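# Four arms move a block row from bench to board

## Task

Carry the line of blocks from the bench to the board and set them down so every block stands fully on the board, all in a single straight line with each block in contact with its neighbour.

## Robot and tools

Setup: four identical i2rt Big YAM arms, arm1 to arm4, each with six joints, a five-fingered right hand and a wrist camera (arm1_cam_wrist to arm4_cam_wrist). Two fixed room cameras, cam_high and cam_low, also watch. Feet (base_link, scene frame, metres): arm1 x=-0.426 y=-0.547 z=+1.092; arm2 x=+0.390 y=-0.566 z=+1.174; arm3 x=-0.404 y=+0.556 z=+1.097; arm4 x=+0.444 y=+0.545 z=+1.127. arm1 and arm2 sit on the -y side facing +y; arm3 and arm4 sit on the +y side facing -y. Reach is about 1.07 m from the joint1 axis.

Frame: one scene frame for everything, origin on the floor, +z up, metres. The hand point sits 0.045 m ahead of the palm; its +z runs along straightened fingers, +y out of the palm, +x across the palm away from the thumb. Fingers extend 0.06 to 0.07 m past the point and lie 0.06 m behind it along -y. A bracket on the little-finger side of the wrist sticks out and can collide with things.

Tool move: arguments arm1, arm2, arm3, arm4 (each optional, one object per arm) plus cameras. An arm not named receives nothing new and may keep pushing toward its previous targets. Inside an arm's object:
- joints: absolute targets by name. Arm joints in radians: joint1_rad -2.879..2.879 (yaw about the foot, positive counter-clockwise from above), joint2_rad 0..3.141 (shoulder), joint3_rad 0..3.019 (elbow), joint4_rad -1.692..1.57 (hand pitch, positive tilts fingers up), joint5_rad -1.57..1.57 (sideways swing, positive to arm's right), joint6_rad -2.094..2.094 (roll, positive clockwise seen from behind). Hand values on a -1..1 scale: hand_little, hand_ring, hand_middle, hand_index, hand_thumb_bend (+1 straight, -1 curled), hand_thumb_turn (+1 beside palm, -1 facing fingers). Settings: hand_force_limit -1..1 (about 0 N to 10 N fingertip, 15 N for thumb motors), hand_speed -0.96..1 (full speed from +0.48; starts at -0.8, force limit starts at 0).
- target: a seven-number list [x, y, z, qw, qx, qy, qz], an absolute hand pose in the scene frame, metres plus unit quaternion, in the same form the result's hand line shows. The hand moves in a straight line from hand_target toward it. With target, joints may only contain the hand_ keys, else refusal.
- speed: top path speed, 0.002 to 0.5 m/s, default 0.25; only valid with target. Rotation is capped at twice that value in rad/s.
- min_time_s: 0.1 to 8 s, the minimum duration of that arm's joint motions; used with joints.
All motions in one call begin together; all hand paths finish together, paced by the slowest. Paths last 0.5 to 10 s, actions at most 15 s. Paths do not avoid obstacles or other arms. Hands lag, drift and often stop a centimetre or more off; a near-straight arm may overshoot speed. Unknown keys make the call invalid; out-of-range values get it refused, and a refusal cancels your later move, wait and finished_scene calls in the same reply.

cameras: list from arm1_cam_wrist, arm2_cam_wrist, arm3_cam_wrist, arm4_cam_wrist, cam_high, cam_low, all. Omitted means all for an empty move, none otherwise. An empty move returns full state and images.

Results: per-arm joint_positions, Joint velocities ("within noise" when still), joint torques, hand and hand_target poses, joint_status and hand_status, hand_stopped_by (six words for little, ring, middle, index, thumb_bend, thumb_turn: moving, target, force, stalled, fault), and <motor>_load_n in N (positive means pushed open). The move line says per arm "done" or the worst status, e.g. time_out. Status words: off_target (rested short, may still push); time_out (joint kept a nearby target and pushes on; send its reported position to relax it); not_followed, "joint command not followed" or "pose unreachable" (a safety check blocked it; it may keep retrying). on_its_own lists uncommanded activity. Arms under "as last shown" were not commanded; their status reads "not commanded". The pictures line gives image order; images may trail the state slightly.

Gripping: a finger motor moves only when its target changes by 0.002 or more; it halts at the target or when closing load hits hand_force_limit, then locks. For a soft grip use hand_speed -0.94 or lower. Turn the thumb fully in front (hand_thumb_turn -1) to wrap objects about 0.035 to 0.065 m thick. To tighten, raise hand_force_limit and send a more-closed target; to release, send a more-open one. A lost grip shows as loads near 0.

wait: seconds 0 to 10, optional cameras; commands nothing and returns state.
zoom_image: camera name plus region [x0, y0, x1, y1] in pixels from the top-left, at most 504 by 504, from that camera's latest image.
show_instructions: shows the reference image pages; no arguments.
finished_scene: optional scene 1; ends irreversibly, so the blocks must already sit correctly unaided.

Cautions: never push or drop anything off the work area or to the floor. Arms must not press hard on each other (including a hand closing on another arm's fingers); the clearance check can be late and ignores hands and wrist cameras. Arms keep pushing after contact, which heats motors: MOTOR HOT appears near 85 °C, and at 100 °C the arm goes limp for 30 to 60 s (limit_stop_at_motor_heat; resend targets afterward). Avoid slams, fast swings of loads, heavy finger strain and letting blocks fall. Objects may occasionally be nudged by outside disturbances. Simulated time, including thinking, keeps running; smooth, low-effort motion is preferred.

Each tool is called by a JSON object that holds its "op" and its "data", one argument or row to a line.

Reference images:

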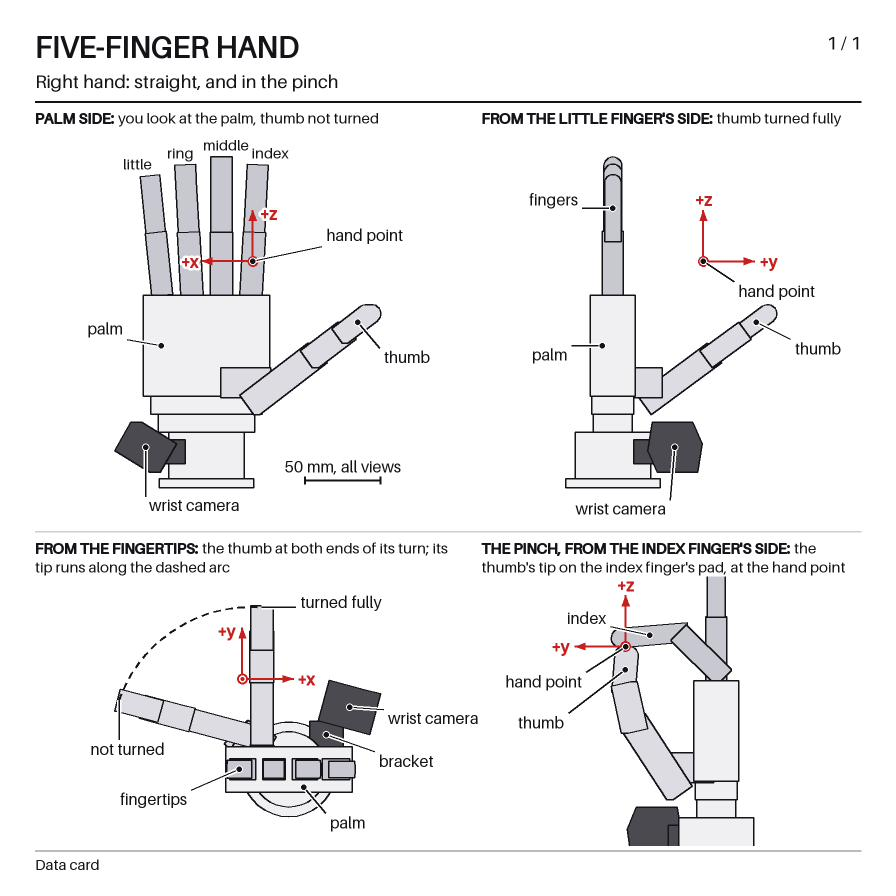

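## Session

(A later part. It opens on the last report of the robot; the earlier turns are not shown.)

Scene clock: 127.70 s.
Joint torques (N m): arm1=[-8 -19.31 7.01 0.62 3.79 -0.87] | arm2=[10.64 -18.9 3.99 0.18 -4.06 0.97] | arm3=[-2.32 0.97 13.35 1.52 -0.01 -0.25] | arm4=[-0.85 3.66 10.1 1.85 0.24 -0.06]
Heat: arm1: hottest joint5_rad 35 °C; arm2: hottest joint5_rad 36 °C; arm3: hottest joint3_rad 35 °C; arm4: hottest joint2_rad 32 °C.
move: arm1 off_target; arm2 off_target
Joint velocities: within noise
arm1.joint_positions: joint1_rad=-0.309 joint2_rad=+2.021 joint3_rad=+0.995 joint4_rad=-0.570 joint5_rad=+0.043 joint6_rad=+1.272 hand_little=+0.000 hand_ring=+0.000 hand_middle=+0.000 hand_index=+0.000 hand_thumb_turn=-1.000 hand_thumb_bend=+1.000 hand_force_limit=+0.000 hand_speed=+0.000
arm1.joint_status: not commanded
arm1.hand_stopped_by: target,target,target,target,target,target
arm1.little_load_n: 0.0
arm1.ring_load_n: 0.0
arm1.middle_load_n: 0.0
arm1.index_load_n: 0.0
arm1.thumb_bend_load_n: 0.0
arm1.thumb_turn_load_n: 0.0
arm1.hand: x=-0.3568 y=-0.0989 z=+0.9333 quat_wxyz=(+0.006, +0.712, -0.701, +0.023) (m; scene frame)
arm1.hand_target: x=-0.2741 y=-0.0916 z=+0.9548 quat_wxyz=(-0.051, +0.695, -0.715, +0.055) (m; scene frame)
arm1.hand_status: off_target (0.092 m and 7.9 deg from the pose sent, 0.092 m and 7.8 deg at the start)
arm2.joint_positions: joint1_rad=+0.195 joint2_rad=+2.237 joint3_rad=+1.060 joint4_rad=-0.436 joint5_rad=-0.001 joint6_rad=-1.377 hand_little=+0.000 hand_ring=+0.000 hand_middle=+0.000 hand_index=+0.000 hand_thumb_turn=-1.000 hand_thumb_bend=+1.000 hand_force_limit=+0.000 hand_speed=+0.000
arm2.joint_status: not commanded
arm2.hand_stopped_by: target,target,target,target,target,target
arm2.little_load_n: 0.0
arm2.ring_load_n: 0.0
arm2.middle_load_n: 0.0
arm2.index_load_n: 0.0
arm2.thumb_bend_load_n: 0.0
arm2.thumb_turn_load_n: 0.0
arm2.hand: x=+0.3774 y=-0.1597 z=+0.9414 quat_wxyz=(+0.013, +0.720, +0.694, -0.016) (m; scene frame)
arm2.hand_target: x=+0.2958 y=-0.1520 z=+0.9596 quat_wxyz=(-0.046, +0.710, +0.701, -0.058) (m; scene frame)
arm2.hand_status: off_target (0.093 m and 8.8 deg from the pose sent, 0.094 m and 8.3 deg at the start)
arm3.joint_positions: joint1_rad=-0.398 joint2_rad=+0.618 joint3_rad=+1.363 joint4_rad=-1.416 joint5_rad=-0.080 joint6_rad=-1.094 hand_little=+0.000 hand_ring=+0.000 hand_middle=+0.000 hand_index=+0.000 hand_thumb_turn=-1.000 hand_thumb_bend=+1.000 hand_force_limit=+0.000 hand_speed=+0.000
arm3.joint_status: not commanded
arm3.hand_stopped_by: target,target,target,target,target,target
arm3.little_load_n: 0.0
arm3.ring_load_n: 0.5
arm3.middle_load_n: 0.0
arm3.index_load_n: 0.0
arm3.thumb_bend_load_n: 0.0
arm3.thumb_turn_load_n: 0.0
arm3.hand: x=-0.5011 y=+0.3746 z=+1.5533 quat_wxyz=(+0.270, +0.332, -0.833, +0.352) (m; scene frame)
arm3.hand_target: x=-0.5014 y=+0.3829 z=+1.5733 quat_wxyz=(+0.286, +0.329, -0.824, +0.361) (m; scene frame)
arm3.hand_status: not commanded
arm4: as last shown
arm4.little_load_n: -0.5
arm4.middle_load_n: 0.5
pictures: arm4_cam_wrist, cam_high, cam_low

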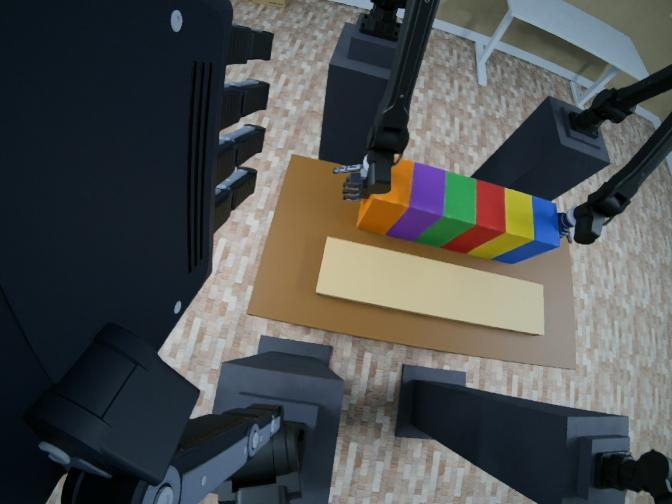

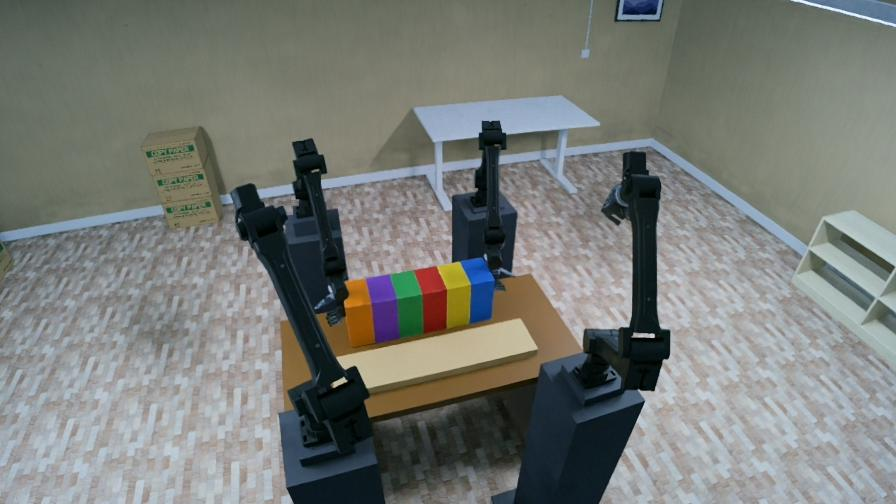

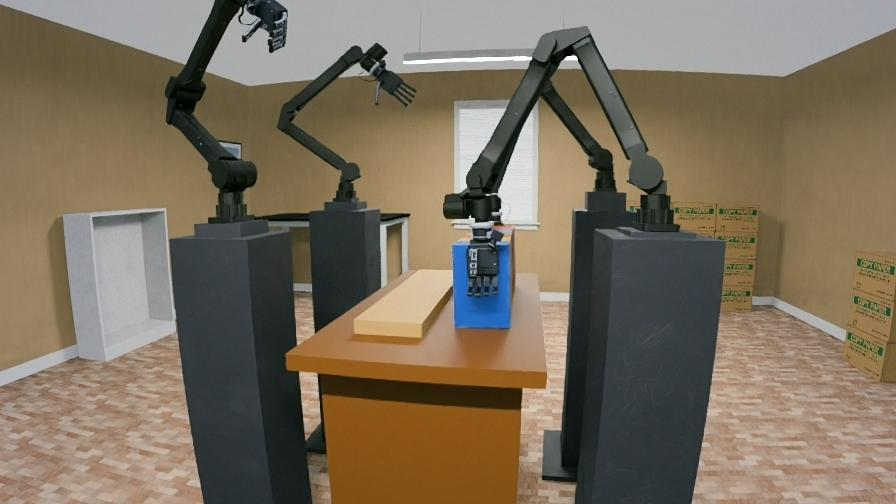

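{"op": "zoom_image", "data": {
  "camera": "cam_low",
  "region": [420, 180, 560, 340]
}}

{"op": "zoom_image", "data": {
  "camera": "cam_high",
  "region": [300, 220, 540, 360]
}}

{"op": "zoom_image", "data": {
  "camera": "arm4_cam_wrist",
  "region": [320, 130, 620, 300]
}}

Scaled by 3.150.

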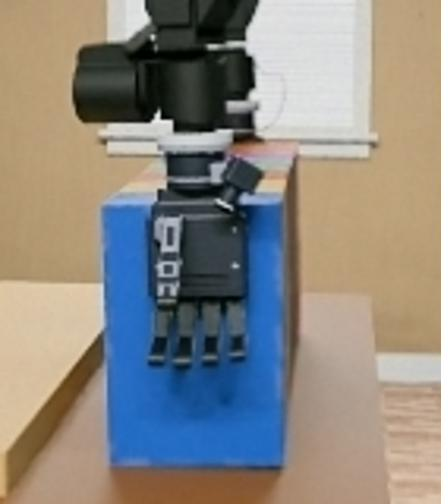

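Scaled by 2.100.

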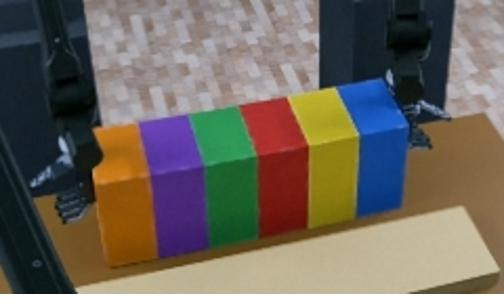

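Scaled by 1.680 from the camera's 672x504 image, which has a finer 960x720 frame.

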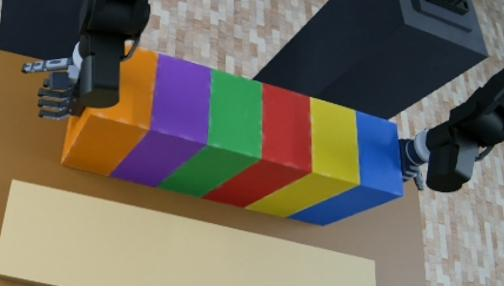

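{"op": "move", "data": {
  "arm1": {"target": [-0.268, -0.088, 0.975, -0.0536, 0.6978, -0.7125, 0.0525], "speed": 0.03},
  "arm2": {"target": [0.288, -0.147, 0.973, -0.0525, 0.7125, 0.6978, -0.0536], "speed": 0.03},
  "cameras": ["arm4_cam_wrist", "cam_low", "cam_high"]
}}

Scene clock: 132.07 s.
Joint torques (N m): arm1=[-7.94 -20.37 7.24 0.87 3.58 -0.82] | arm2=[10.52 -19.02 4.72 0.39 -4.06 0.96] | arm3=[-2.32 1.08 13.37 1.54 0 -0.25] | arm4=[-0.79 3.72 10.14 1.83 0.25 -0.04]
Heat: arm1: hottest joint5_rad 38 °C; arm2: hottest joint5_rad 41 °C; arm3: hottest joint3_rad 35 °C; arm4: hottest joint2_rad 32 °C.
move: arm1 off_target; arm2 off_target
Joint velocities: within noise
arm1.joint_positions: joint1_rad=-0.309 joint2_rad=+1.998 joint3_rad=+0.995 joint4_rad=-0.626 joint5_rad=+0.052 joint6_rad=+1.269 hand_little=+0.000 hand_ring=+0.000 hand_middle=+0.000 hand_index=+0.000 hand_thumb_turn=-1.000 hand_thumb_bend=+1.000 hand_force_limit=+0.000 hand_speed=+0.000
arm1.joint_status: not commanded
arm1.hand_stopped_by: target,target,target,target,target,target
arm1.little_load_n: 0.0
arm1.ring_load_n: 0.0
arm1.middle_load_n: 0.0
arm1.index_load_n: 0.0
arm1.thumb_bend_load_n: 0.0
arm1.thumb_turn_load_n: 0.0
arm1.hand: x=-0.3576 y=-0.1081 z=+0.9426 quat_wxyz=(+0.019, +0.714, -0.699, +0.035) (m; scene frame)
arm1.hand_target: x=-0.2741 y=-0.0925 z=+0.9731 quat_wxyz=(-0.050, +0.695, -0.715, +0.058) (m; scene frame)
arm1.hand_status: off_target (0.097 m and 8.9 deg from the pose sent, 0.099 m and 7.9 deg at the start)
arm2.joint_positions: joint1_rad=+0.195 joint2_rad=+2.208 joint3_rad=+1.048 joint4_rad=-0.465 joint5_rad=-0.009 joint6_rad=-1.377 hand_little=+0.000 hand_ring=+0.000 hand_middle=+0.000 hand_index=+0.000 hand_thumb_turn=-1.000 hand_thumb_bend=+1.000 hand_force_limit=+0.000 hand_speed=+0.000
arm2.joint_status: not commanded
arm2.hand_stopped_by: target,target,target,target,target,target
arm2.little_load_n: 0.0
arm2.ring_load_n: 0.0
arm2.middle_load_n: 0.0
arm2.index_load_n: 0.0
arm2.thumb_bend_load_n: 0.0
arm2.thumb_turn_load_n: 0.0
arm2.hand: x=+0.3768 y=-0.1648 z=+0.9525 quat_wxyz=(+0.016, +0.720, +0.694, -0.022) (m; scene frame)
arm2.hand_target: x=+0.2961 y=-0.1509 z=+0.9726 quat_wxyz=(-0.047, +0.709, +0.701, -0.057) (m; scene frame)
arm2.hand_status: off_target (0.093 m and 8.7 deg from the pose sent, 0.096 m and 8.8 deg at the start)
arm3, arm4: as last shown
arm3.ring_load_n: 0.0
arm3.thumb_turn_load_n: 0.5
arm4.little_load_n: 0.0
arm4.middle_load_n: 0.0
pictures: arm4_cam_wrist, cam_high, cam_low

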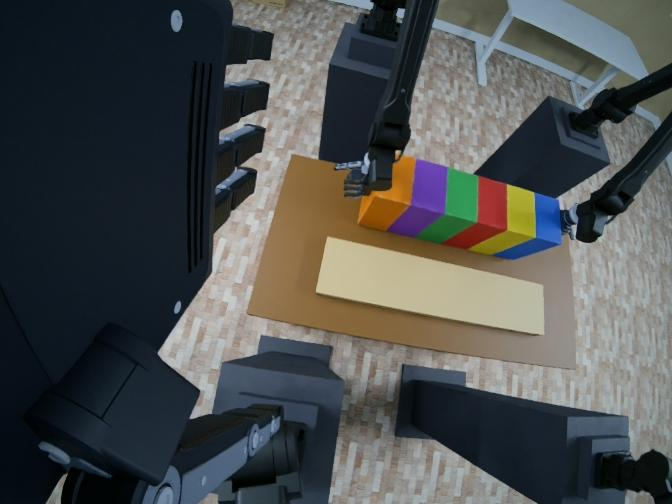

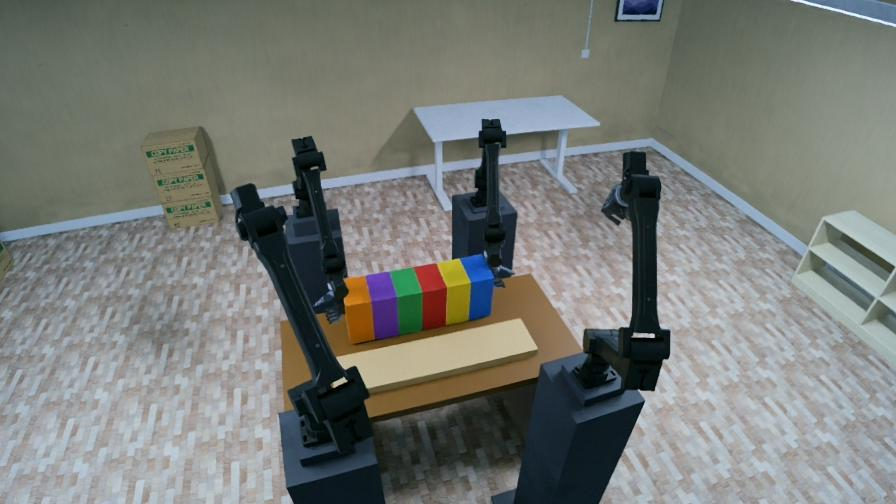

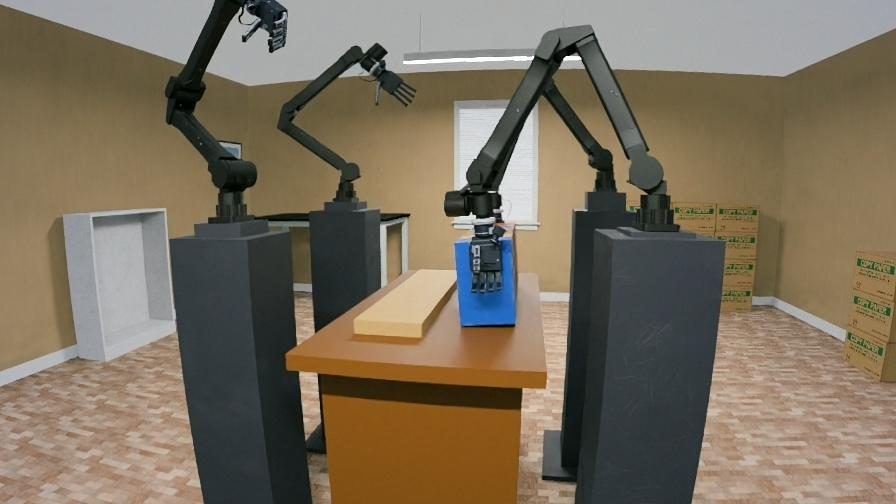

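{"op": "move", "data": {
  "arm1": {"target": [-0.268, -0.088, 1.024, -0.0798, 0.6953, -0.7140, 0.0258], "speed": 0.05},
  "arm2": {"target": [0.288, -0.147, 1.012, -0.0739, 0.7106, 0.6991, -0.0327], "speed": 0.05},
  "cameras": ["arm4_cam_wrist", "cam_low", "cam_high"]
}}

Scene clock: 136.03 s.
Joint torques (N m): arm1=[-8.7 -19.02 8.51 1.28 2.54 -0.86] | arm2=[11.05 -18.26 5.34 0.88 -3.62 1.03] | arm3=[-2.2 1.03 13.34 1.54 -0.01 -0.25] | arm4=[-0.67 3.72 10.13 1.87 0.25 -0.05]
Heat: arm1: hottest joint5_rad 40 °C; arm2: hottest joint5_rad 45 °C; arm3: hottest joint3_rad 35 °C; arm4: hottest joint2_rad 32 °C.
move: arm1 off_target; arm2 off_target
Joint velocities: within noise
arm1.joint_positions: joint1_rad=-0.309 joint2_rad=+1.863 joint3_rad=+0.945 joint4_rad=-0.648 joint5_rad=+0.053 joint6_rad=+1.260 hand_little=+0.000 hand_ring=+0.000 hand_middle=+0.000 hand_index=+0.000 hand_thumb_turn=-1.000 hand_thumb_bend=+1.000 hand_force_limit=+0.000 hand_speed=+0.000
arm1.joint_status: not commanded
arm1.hand_stopped_by: target,target,target,target,target,target
arm1.little_load_n: 0.0
arm1.ring_load_n: 0.5
arm1.middle_load_n: 0.5
arm1.index_load_n: 0.0
arm1.thumb_bend_load_n: 0.0
arm1.thumb_turn_load_n: 0.0
arm1.hand: x=-0.3574 y=-0.1096 z=+0.9878 quat_wxyz=(-0.009, +0.717, -0.697, +0.021) (m; scene frame)
arm1.hand_target: x=-0.2735 y=-0.0923 z=+1.0220 quat_wxyz=(-0.079, +0.693, -0.716, +0.032) (m; scene frame)
arm1.hand_status: off_target (0.099 m and 8.7 deg from the pose sent, 0.123 m and 11.7 deg at the start; pose on its path clipped on 26 of 49 steps)
arm2.joint_positions: joint1_rad=+0.195 joint2_rad=+2.089 joint3_rad=+0.985 joint4_rad=-0.468 joint5_rad=-0.021 joint6_rad=-1.377 hand_little=+0.000 hand_ring=+0.000 hand_middle=+0.000 hand_index=+0.000 hand_thumb_turn=-1.000 hand_thumb_bend=+1.000 hand_force_limit=+0.000 hand_speed=+0.000
arm2.joint_status: not commanded
arm2.hand_stopped_by: target,target,target,target,target,target
arm2.little_load_n: 0.0
arm2.ring_load_n: 0.0
arm2.middle_load_n: 0.0
arm2.index_load_n: 0.0
arm2.thumb_bend_load_n: 0.0
arm2.thumb_turn_load_n: 0.0
arm2.hand: x=+0.3747 y=-0.1647 z=+0.9900 quat_wxyz=(-0.009, +0.720, +0.694, -0.012) (m; scene frame)
arm2.hand_target: x=+0.2957 y=-0.1510 z=+1.0102 quat_wxyz=(-0.070, +0.708, +0.702, -0.037) (m; scene frame)
arm2.hand_status: off_target (0.091 m and 7.9 deg from the pose sent, 0.108 m and 10.5 deg at the start)
arm3, arm4: as last shown
arm3.thumb_turn_load_n: 0.0
pictures: arm4_cam_wrist, cam_high, cam_low

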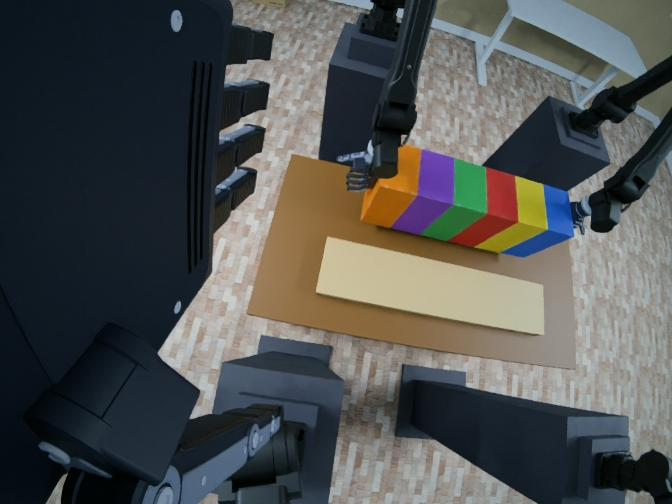

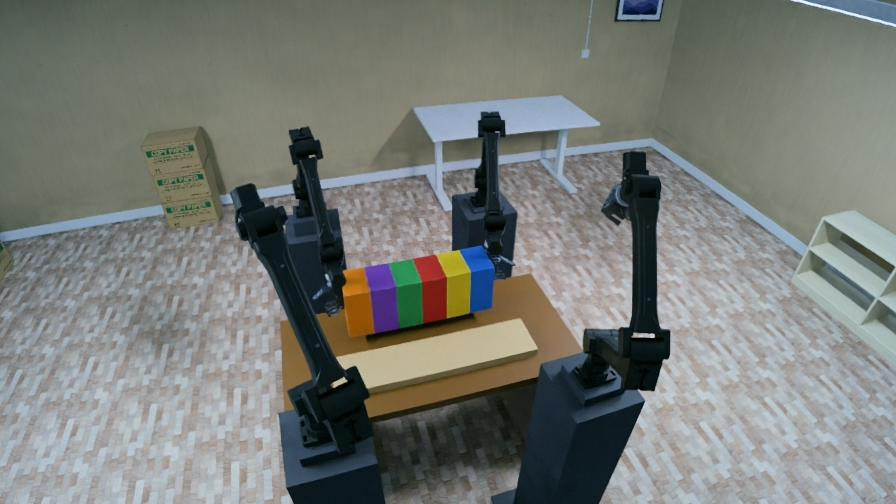

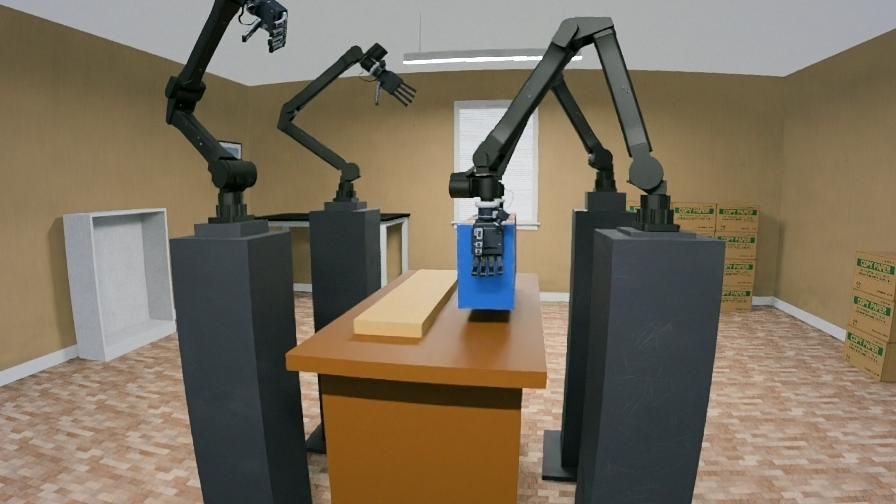

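{"op": "move", "data": {
  "arm1": {"joints": {"joint1_rad": -0.444, "joint2_rad": 1.917, "joint3_rad": 1.267, "joint4_rad": -0.782, "joint5_rad": 0.133, "joint6_rad": 1.25}, "min_time_s": 2.5},
  "arm2": {"joints": {"joint1_rad": 0.337, "joint2_rad": 2.104, "joint3_rad": 1.263, "joint4_rad": -0.636, "joint5_rad": -0.131, "joint6_rad": -1.294}, "min_time_s": 2.5},
  "cameras": ["arm4_cam_wrist", "cam_low", "cam_high"]
}}

Scene clock: 153.13 s.
Joint torques (N m): arm1=[-10.99 -17.08 14.74 1.31 2.77 -0.38] | arm2=[14.15 -17.67 11.92 0.5 -2.91 0.83] | arm3=[-2.2 1.03 13.34 1.54 -0.01 -0.25] | arm4=[-0.73 3.72 10.14 1.85 0.25 -0.05]
Heat: arm1: hottest joint5_rad 41 °C; arm2: hottest joint5_rad 52 °C; arm3: hottest joint3_rad 36 °C; arm4: hottest joint2_rad 32 °C.
move: arm1 time_out; arm2 time_out
Joint velocities: within noise
arm1.joint_positions: joint1_rad=-0.281 joint2_rad=+1.928 joint3_rad=+1.163 joint4_rad=-0.807 joint5_rad=+0.043 joint6_rad=+1.283 hand_little=+0.000 hand_ring=+0.000 hand_middle=+0.000 hand_index=+0.000 hand_thumb_turn=-1.000 hand_thumb_bend=+1.000 hand_force_limit=+0.000 hand_speed=+0.000
arm1.joint_status: joint1_rad time_out (moved +0.028 of -0.135); joint3_rad time_out (moved +0.218 of +0.322); joint5_rad time_out (moved -0.011 of +0.080); the others done
arm1.hand_stopped_by: target,target,target,target,target,target
arm1.little_load_n: 0.0
arm1.ring_load_n: 0.0
arm1.middle_load_n: 0.0
arm1.index_load_n: 0.0
arm1.thumb_bend_load_n: 0.0
arm1.thumb_turn_load_n: 0.0
arm1.on_its_own: joint1_rad reads -0.281 and still pushes toward -0.444 since a time_out; joint3_rad reads +1.163 and still pushes toward +1.267 since a time_out; joint5_rad reads +0.043 and still pushes toward +0.122 since a time_out
arm1.hand: x=-0.3545 y=-0.0441 z=+1.0151 quat_wxyz=(-0.004, +0.718, -0.696, +0.017) (m; scene frame)
arm1.hand_target: x=-0.2357 y=-0.0122 z=+1.0498 quat_wxyz=(-0.083, +0.667, -0.740, +0.025) (m; scene frame)
arm1.hand_status: not commanded
arm2.joint_positions: joint1_rad=+0.177 joint2_rad=+2.132 joint3_rad=+1.186 joint4_rad=-0.641 joint5_rad=-0.013 joint6_rad=-1.372 hand_little=+0.000 hand_ring=+0.000 hand_middle=+0.000 hand_index=+0.000 hand_thumb_turn=-1.000 hand_thumb_bend=+1.000 hand_force_limit=+0.000 hand_speed=+0.000
arm2.joint_status: joint1_rad time_out (moved -0.018 of +0.142); joint5_rad time_out (moved +0.008 of -0.110); joint6_rad time_out (moved +0.005 of +0.083); the others done
arm2.hand_stopped_by: target,target,target,target,target,target
arm2.little_load_n: 0.0
arm2.ring_load_n: 0.0
arm2.middle_load_n: 0.0
arm2.index_load_n: 0.5
arm2.thumb_bend_load_n: 0.0
arm2.thumb_turn_load_n: 0.0
arm2.on_its_own: joint1_rad reads +0.177 and still pushes toward +0.337 since a time_out; joint5_rad reads -0.013 and still pushes toward -0.096 since a time_out (your -0.131 is given up); joint6_rad reads -1.372 and still pushes toward -1.294 since a time_out
arm2.hand: x=+0.3754 y=-0.1053 z=+1.0116 quat_wxyz=(-0.001, +0.728, +0.685, -0.013) (m; scene frame)
arm2.hand_target: x=+0.2686 y=-0.0721 z=+1.0376 quat_wxyz=(-0.068, +0.696, +0.714, -0.023) (m; scene frame)
arm2.hand_status: not commanded
arm3, arm4: as last shown
pictures: arm4_cam_wrist, cam_high, cam_low

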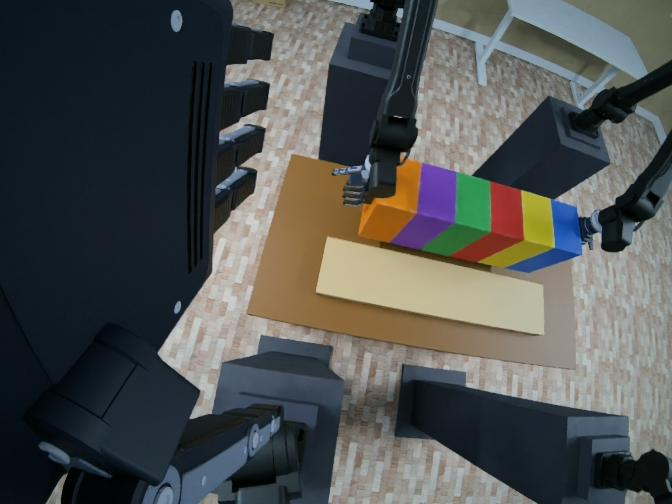

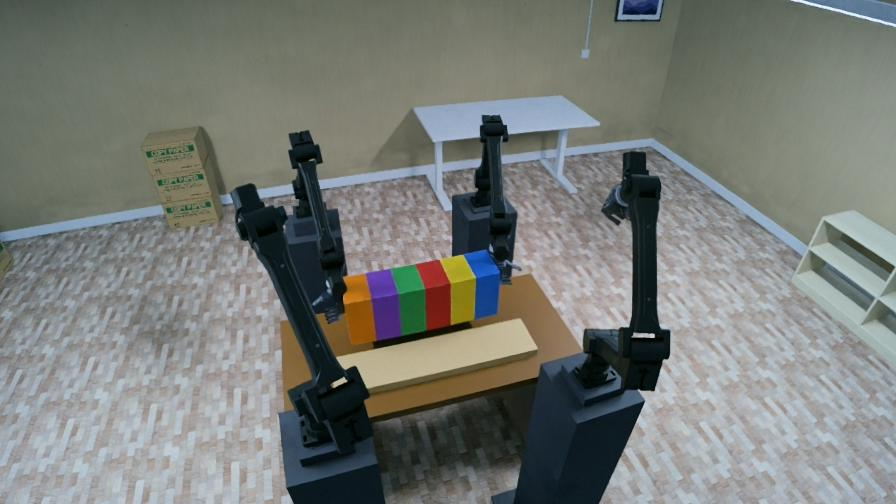

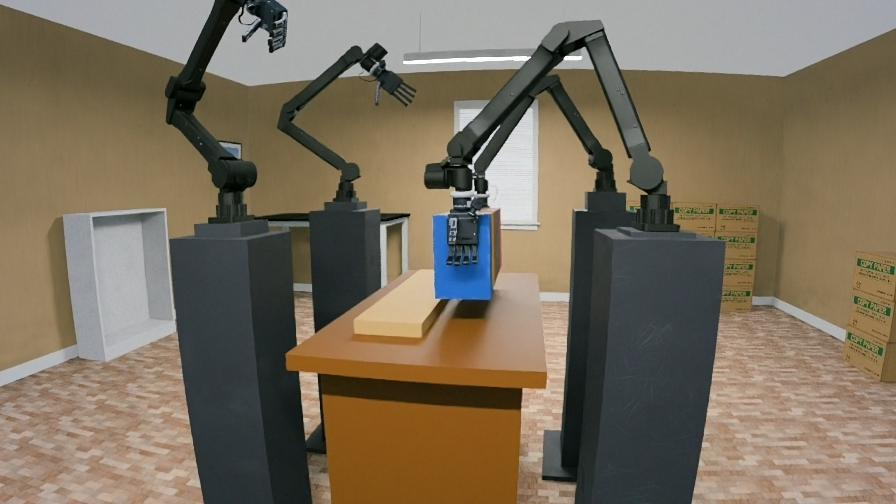

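{"op": "move", "data": {
  "arm1": {"joints": {"joint1_rad": -0.44, "joint2_rad": 2.188, "joint3_rad": 1.749, "joint4_rad": -0.952, "joint5_rad": 0.12, "joint6_rad": 1.32}, "min_time_s": 4},
  "arm2": {"joints": {"joint1_rad": 0.353, "joint2_rad": 2.346, "joint3_rad": 1.776, "joint4_rad": -0.856, "joint5_rad": -0.096, "joint6_rad": -1.33}, "min_time_s": 4},
  "cameras": ["arm4_cam_wrist", "cam_low", "cam_high"]
}}

Scene clock: 162.57 s.
Joint torques (N m): arm1=[-14.45 -22.48 15.45 1.2 2.75 -0.3] | arm2=[17.26 -22.3 14.42 0.43 -2.74 0.59] | arm3=[-2.37 1.03 13.35 1.52 -0.01 -0.25] | arm4=[-0.73 3.72 10.11 1.84 0.25 -0.06]
Heat: arm1: hottest joint5_rad 43 °C; arm2: hottest joint5_rad 51 °C; arm3: hottest joint3_rad 36 °C; arm4: hottest joint2_rad 32 °C.
move: arm1 time_out; arm2 time_out
Joint velocities: within noise
arm1.joint_positions: joint1_rad=-0.231 joint2_rad=+2.199 joint3_rad=+1.650 joint4_rad=-0.970 joint5_rad=+0.032 joint6_rad=+1.346 hand_little=+0.000 hand_ring=+0.000 hand_middle=+0.000 hand_index=+0.000 hand_thumb_turn=-1.000 hand_thumb_bend=+1.000 hand_force_limit=+0.000 hand_speed=+0.000
arm1.joint_status: joint1_rad time_out (moved +0.051 of -0.159); joint3_rad time_out (moved +0.488 of +0.586); joint5_rad time_out (moved -0.011 of +0.077); the others done
arm1.hand_stopped_by: target,target,target,target,target,target
arm1.little_load_n: 0.0
arm1.ring_load_n: 0.0
arm1.middle_load_n: 0.0
arm1.index_load_n: 0.0
arm1.thumb_bend_load_n: 0.0
arm1.thumb_turn_load_n: 0.0
arm1.on_its_own: joint1_rad reads -0.231 and still pushes toward -0.440 since a time_out; joint3_rad reads +1.650 and still pushes toward +1.749 since a time_out; joint5_rad reads +0.032 and still pushes toward +0.110 since a time_out
arm1.hand: x=-0.3506 y=+0.1066 z=+1.0168 quat_wxyz=(-0.025, +0.713, -0.700, -0.002) (m; scene frame)
arm1.hand_target: x=-0.1827 y=+0.1158 z=+1.0552 quat_wxyz=(-0.098, +0.640, -0.762, +0.009) (m; scene frame)
arm1.hand_status: not commanded
arm2.joint_positions: joint1_rad=+0.151 joint2_rad=+2.380 joint3_rad=+1.689 joint4_rad=-0.857 joint5_rad=-0.004 joint6_rad=-1.387 hand_little=+0.000 hand_ring=+0.000 hand_middle=+0.000 hand_index=+0.000 hand_thumb_turn=-1.000 hand_thumb_bend=+1.000 hand_force_limit=+0.000 hand_speed=+0.000
arm2.joint_status: joint1_rad time_out (moved -0.026 of +0.176); joint5_rad time_out (moved +0.009 of -0.083); joint6_rad time_out (moved -0.015 of +0.042); the others done
arm2.hand_stopped_by: target,target,target,target,target,target
arm2.little_load_n: 0.0
arm2.ring_load_n: 0.0
arm2.middle_load_n: 0.0
arm2.index_load_n: 0.0
arm2.thumb_bend_load_n: 0.0
arm2.thumb_turn_load_n: 0.0
arm2.on_its_own: joint1_rad reads +0.151 and still pushes toward +0.353 since a time_out; joint5_rad reads -0.004 and still pushes toward -0.082 since a time_out; joint6_rad reads -1.387 and still pushes toward -1.330 since a time_out
arm2.hand: x=+0.3735 y=+0.0382 z=+1.0044 quat_wxyz=(-0.014, +0.732, +0.682, +0.002) (m; scene frame)
arm2.hand_target: x=+0.2210 y=+0.0647 z=+1.0467 quat_wxyz=(-0.086, +0.676, +0.732, -0.004) (m; scene frame)
arm2.hand_status: not commanded
arm3: as last shown
arm3.thumb_turn_load_n: 0.5
arm4.joint_positions: joint1_rad=+0.290 joint2_rad=+0.625 joint3_rad=+1.331 joint4_rad=-1.442 joint5_rad=+0.232 joint6_rad=-1.309 hand_little=+1.000 hand_ring=+1.000 hand_middle=+1.000 hand_index=+1.000 hand_thumb_turn=+1.000 hand_thumb_bend=+1.000 hand_force_limit=+0.000 hand_speed=-0.800
arm4.joint_status: not commanded
arm4.hand_stopped_by: target,target,target,target,target,target
arm4.little_load_n: 0.0
arm4.ring_load_n: 0.0
arm4.middle_load_n: 0.0
arm4.index_load_n: 0.0
arm4.thumb_bend_load_n: 0.0
arm4.thumb_turn_load_n: 0.0
arm4.hand: x=+0.4227 y=+0.3187 z=+1.5767 quat_wxyz=(+0.280, +0.635, -0.655, +0.300) (m; scene frame)
arm4.hand_target: x=+0.4225 y=+0.3193 z=+1.5848 quat_wxyz=(+0.284, +0.631, -0.653, +0.308) (m; scene frame)
arm4.hand_status: not commanded
pictures: arm4_cam_wrist, cam_high, cam_low

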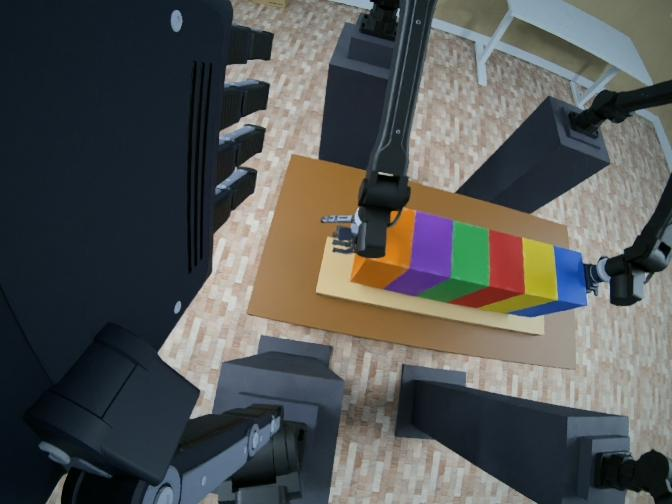

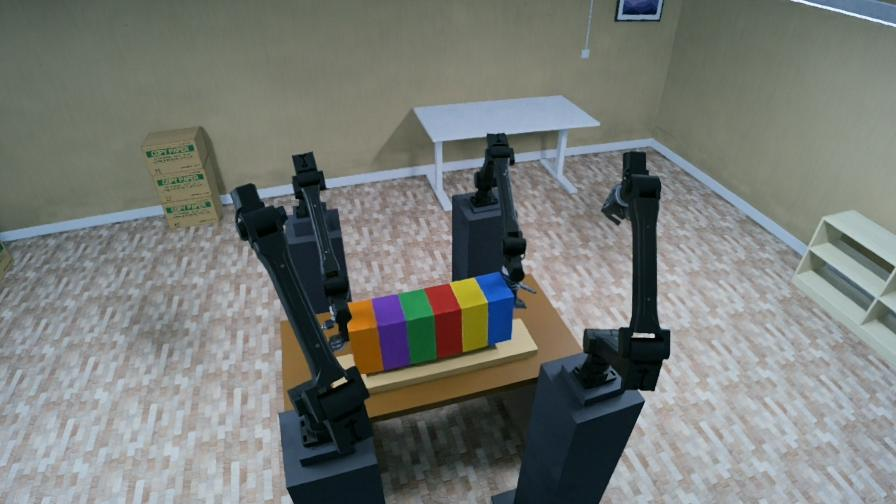

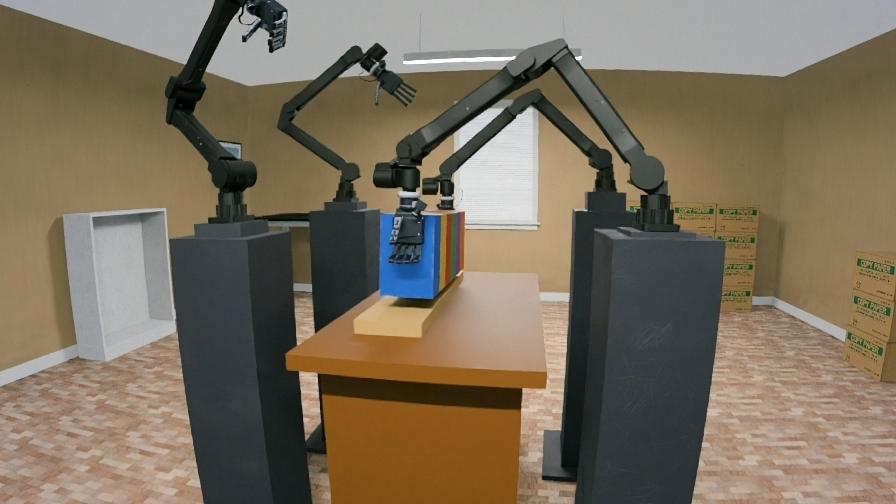

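{"op": "zoom_image", "data": {
  "camera": "cam_low",
  "region": [340, 200, 500, 350]
}}

{"op": "zoom_image", "data": {
  "camera": "cam_high",
  "region": [320, 250, 560, 400]
}}

{"op": "zoom_image", "data": {
  "camera": "arm4_cam_wrist",
  "region": [310, 190, 610, 350]
}}

Scaled by 3.150.

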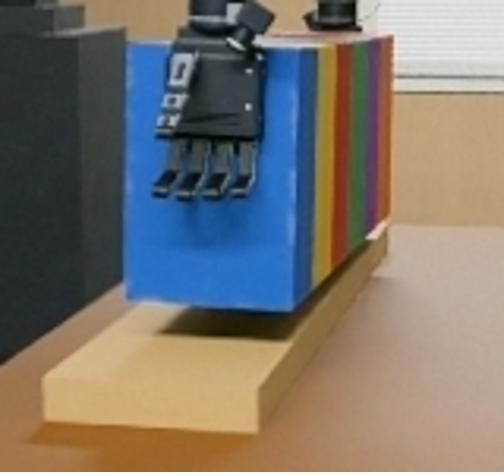

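Scaled by 2.100.

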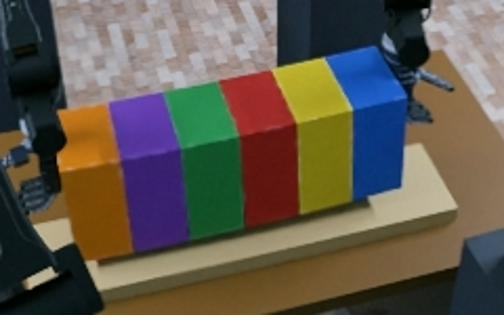

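Scaled by 1.680 from the camera's 672x504 image, which has a finer 960x720 frame.

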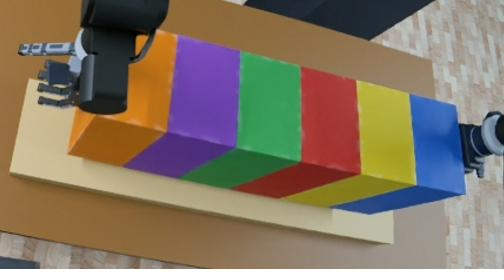

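{"op": "move", "data": {
  "arm1": {"joints": {"joint1_rad": -0.44, "joint2_rad": 2.2865, "joint3_rad": 1.8305, "joint4_rad": -0.970, "joint5_rad": 0.115, "joint6_rad": 1.33}, "min_time_s": 2},
  "arm2": {"joints": {"joint1_rad": 0.357, "joint2_rad": 2.4265, "joint3_rad": 1.878, "joint4_rad": -0.898, "joint5_rad": -0.085, "joint6_rad": -1.335}, "min_time_s": 2},
  "cameras": ["arm4_cam_wrist", "cam_low", "cam_high"]
}}

{"op": "zoom_image", "data": {
  "camera": "cam_low",
  "region": [340, 200, 500, 350]
}}

{"op": "zoom_image", "data": {
  "camera": "cam_high",
  "region": [320, 250, 560, 400]
}}

{"op": "zoom_image", "data": {
  "camera": "arm4_cam_wrist",
  "region": [310, 190, 610, 350]
}}

Scene clock: 172.90 s.
Joint torques (N m): arm1=[-14.8 -23.65 15.16 0.99 2.65 -0.32] | arm2=[17.73 -23.18 14.57 0.4 -2.77 0.6] | arm3=[-2.32 1.08 13.37 1.51 -0.01 -0.25] | arm4=[-0.79 3.66 10.13 1.84 0.24 -0.06]
Heat: arm1: hottest joint5_rad 44 °C; arm2: hottest joint5_rad 51 °C; arm3: hottest joint3_rad 36 °C; arm4: hottest joint2_rad 32 °C.
move: arm1 time_out; arm2 time_out
Joint velocities: within noise
arm1.joint_positions: joint1_rad=-0.228 joint2_rad=+2.297 joint3_rad=+1.736 joint4_rad=-0.985 joint5_rad=+0.030 joint6_rad=+1.355 hand_little=+0.000 hand_ring=+0.000 hand_middle=+0.000 hand_index=+0.000 hand_thumb_turn=-1.000 hand_thumb_bend=+1.000 hand_force_limit=+0.000 hand_speed=+0.000
arm1.joint_status: joint1_rad time_out (moved +0.003 of -0.209); joint3_rad time_out (moved +0.086 of +0.180); joint5_rad time_out (moved -0.002 of +0.083); the others done
arm1.hand_stopped_by: target,target,target,target,target,target
arm1.little_load_n: 0.0
arm1.ring_load_n: 0.0
arm1.middle_load_n: 0.0
arm1.index_load_n: 0.0
arm1.thumb_bend_load_n: 0.0
arm1.thumb_turn_load_n: 0.0
arm1.on_its_own: joint1_rad reads -0.228 and still pushes toward -0.440 since a time_out; joint3_rad reads +1.736 and still pushes toward +1.831 since a time_out; joint5_rad reads +0.030 and still pushes toward +0.106 since a time_out
arm1.hand: x=-0.3499 y=+0.1218 z=+0.9836 quat_wxyz=(-0.013, +0.712, -0.702, +0.004) (m; scene frame)
arm1.hand_target: x=-0.1771 y=+0.1296 z=+1.0217 quat_wxyz=(-0.084, +0.638, -0.765, +0.014) (m; scene frame)
arm1.hand_status: not commanded
arm2.joint_positions: joint1_rad=+0.151 joint2_rad=+2.461 joint3_rad=+1.790 joint4_rad=-0.899 joint5_rad=+0.008 joint6_rad=-1.392 hand_little=+0.000 hand_ring=+0.000 hand_middle=+0.000 hand_index=+0.000 hand_thumb_turn=-1.000 hand_thumb_bend=+1.000 hand_force_limit=+0.000 hand_speed=+0.000
arm2.joint_status: joint1_rad time_out (moved +0.000 of +0.206); joint5_rad time_out (moved +0.012 of -0.081); joint6_rad time_out (moved -0.005 of +0.052); the others done
arm2.hand_stopped_by: target,target,target,target,target,target
arm2.little_load_n: 0.0
arm2.ring_load_n: 0.0
arm2.middle_load_n: 0.0
arm2.index_load_n: 0.0
arm2.thumb_bend_load_n: 0.0
arm2.thumb_turn_load_n: -0.5
arm2.on_its_own: joint1_rad reads +0.151 and still pushes toward +0.357 since a time_out; joint5_rad reads +0.008 and still pushes toward -0.073 since a time_out; joint6_rad reads -1.392 and still pushes toward -1.335 since a time_out
arm2.hand: x=+0.3742 y=+0.0538 z=+0.9851 quat_wxyz=(-0.001, +0.730, +0.683, +0.000) (m; scene frame)
arm2.hand_target: x=+0.2148 y=+0.0805 z=+1.0298 quat_wxyz=(-0.076, +0.674, +0.735, -0.004) (m; scene frame)
arm2.hand_status: not commanded
arm3, arm4: as last shown
arm3.thumb_turn_load_n: 0.0
pictures: arm4_cam_wrist, cam_high, cam_low

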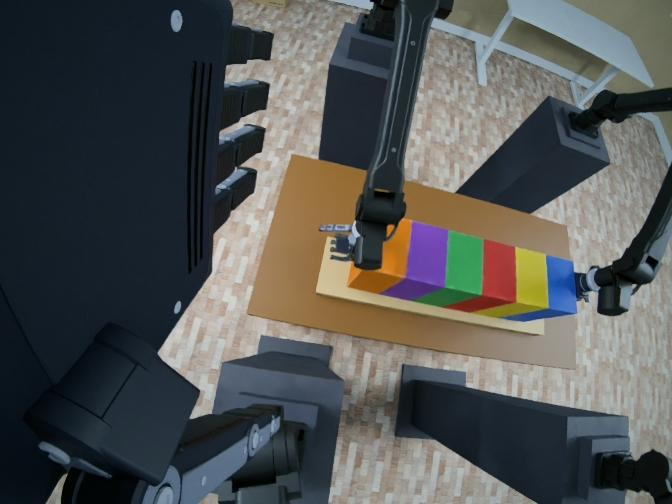

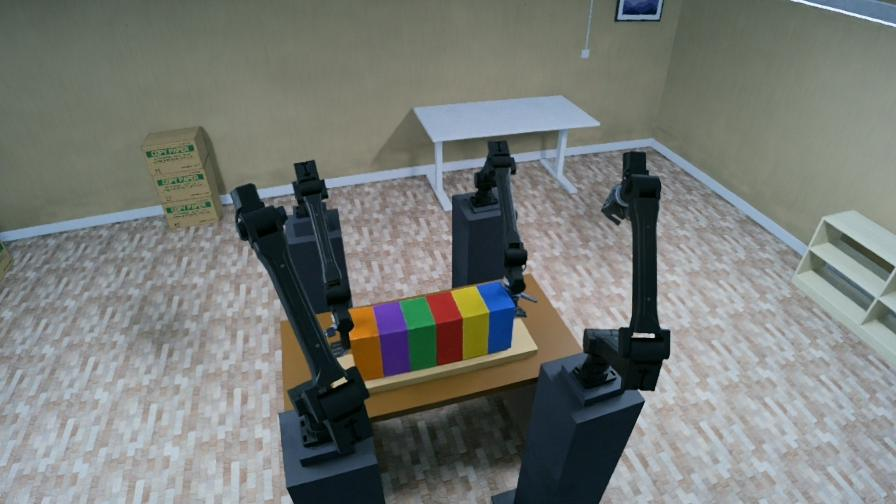

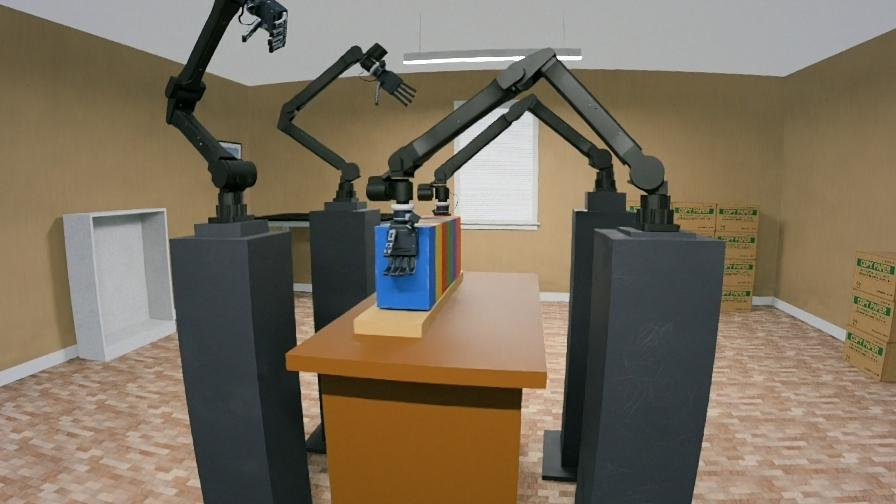

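Scaled by 3.150.

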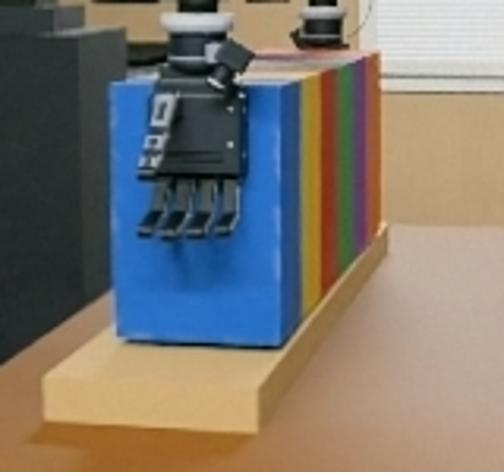

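Scaled by 2.100.

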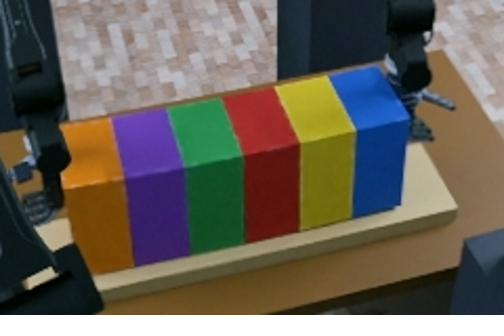

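Scaled by 1.680 from the camera's 672x504 image, which has a finer 960x720 frame.

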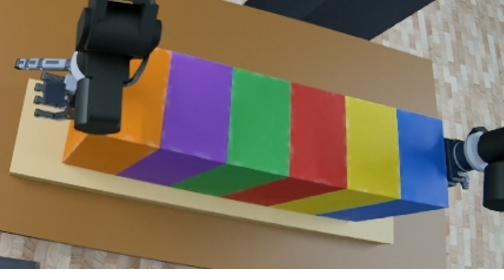

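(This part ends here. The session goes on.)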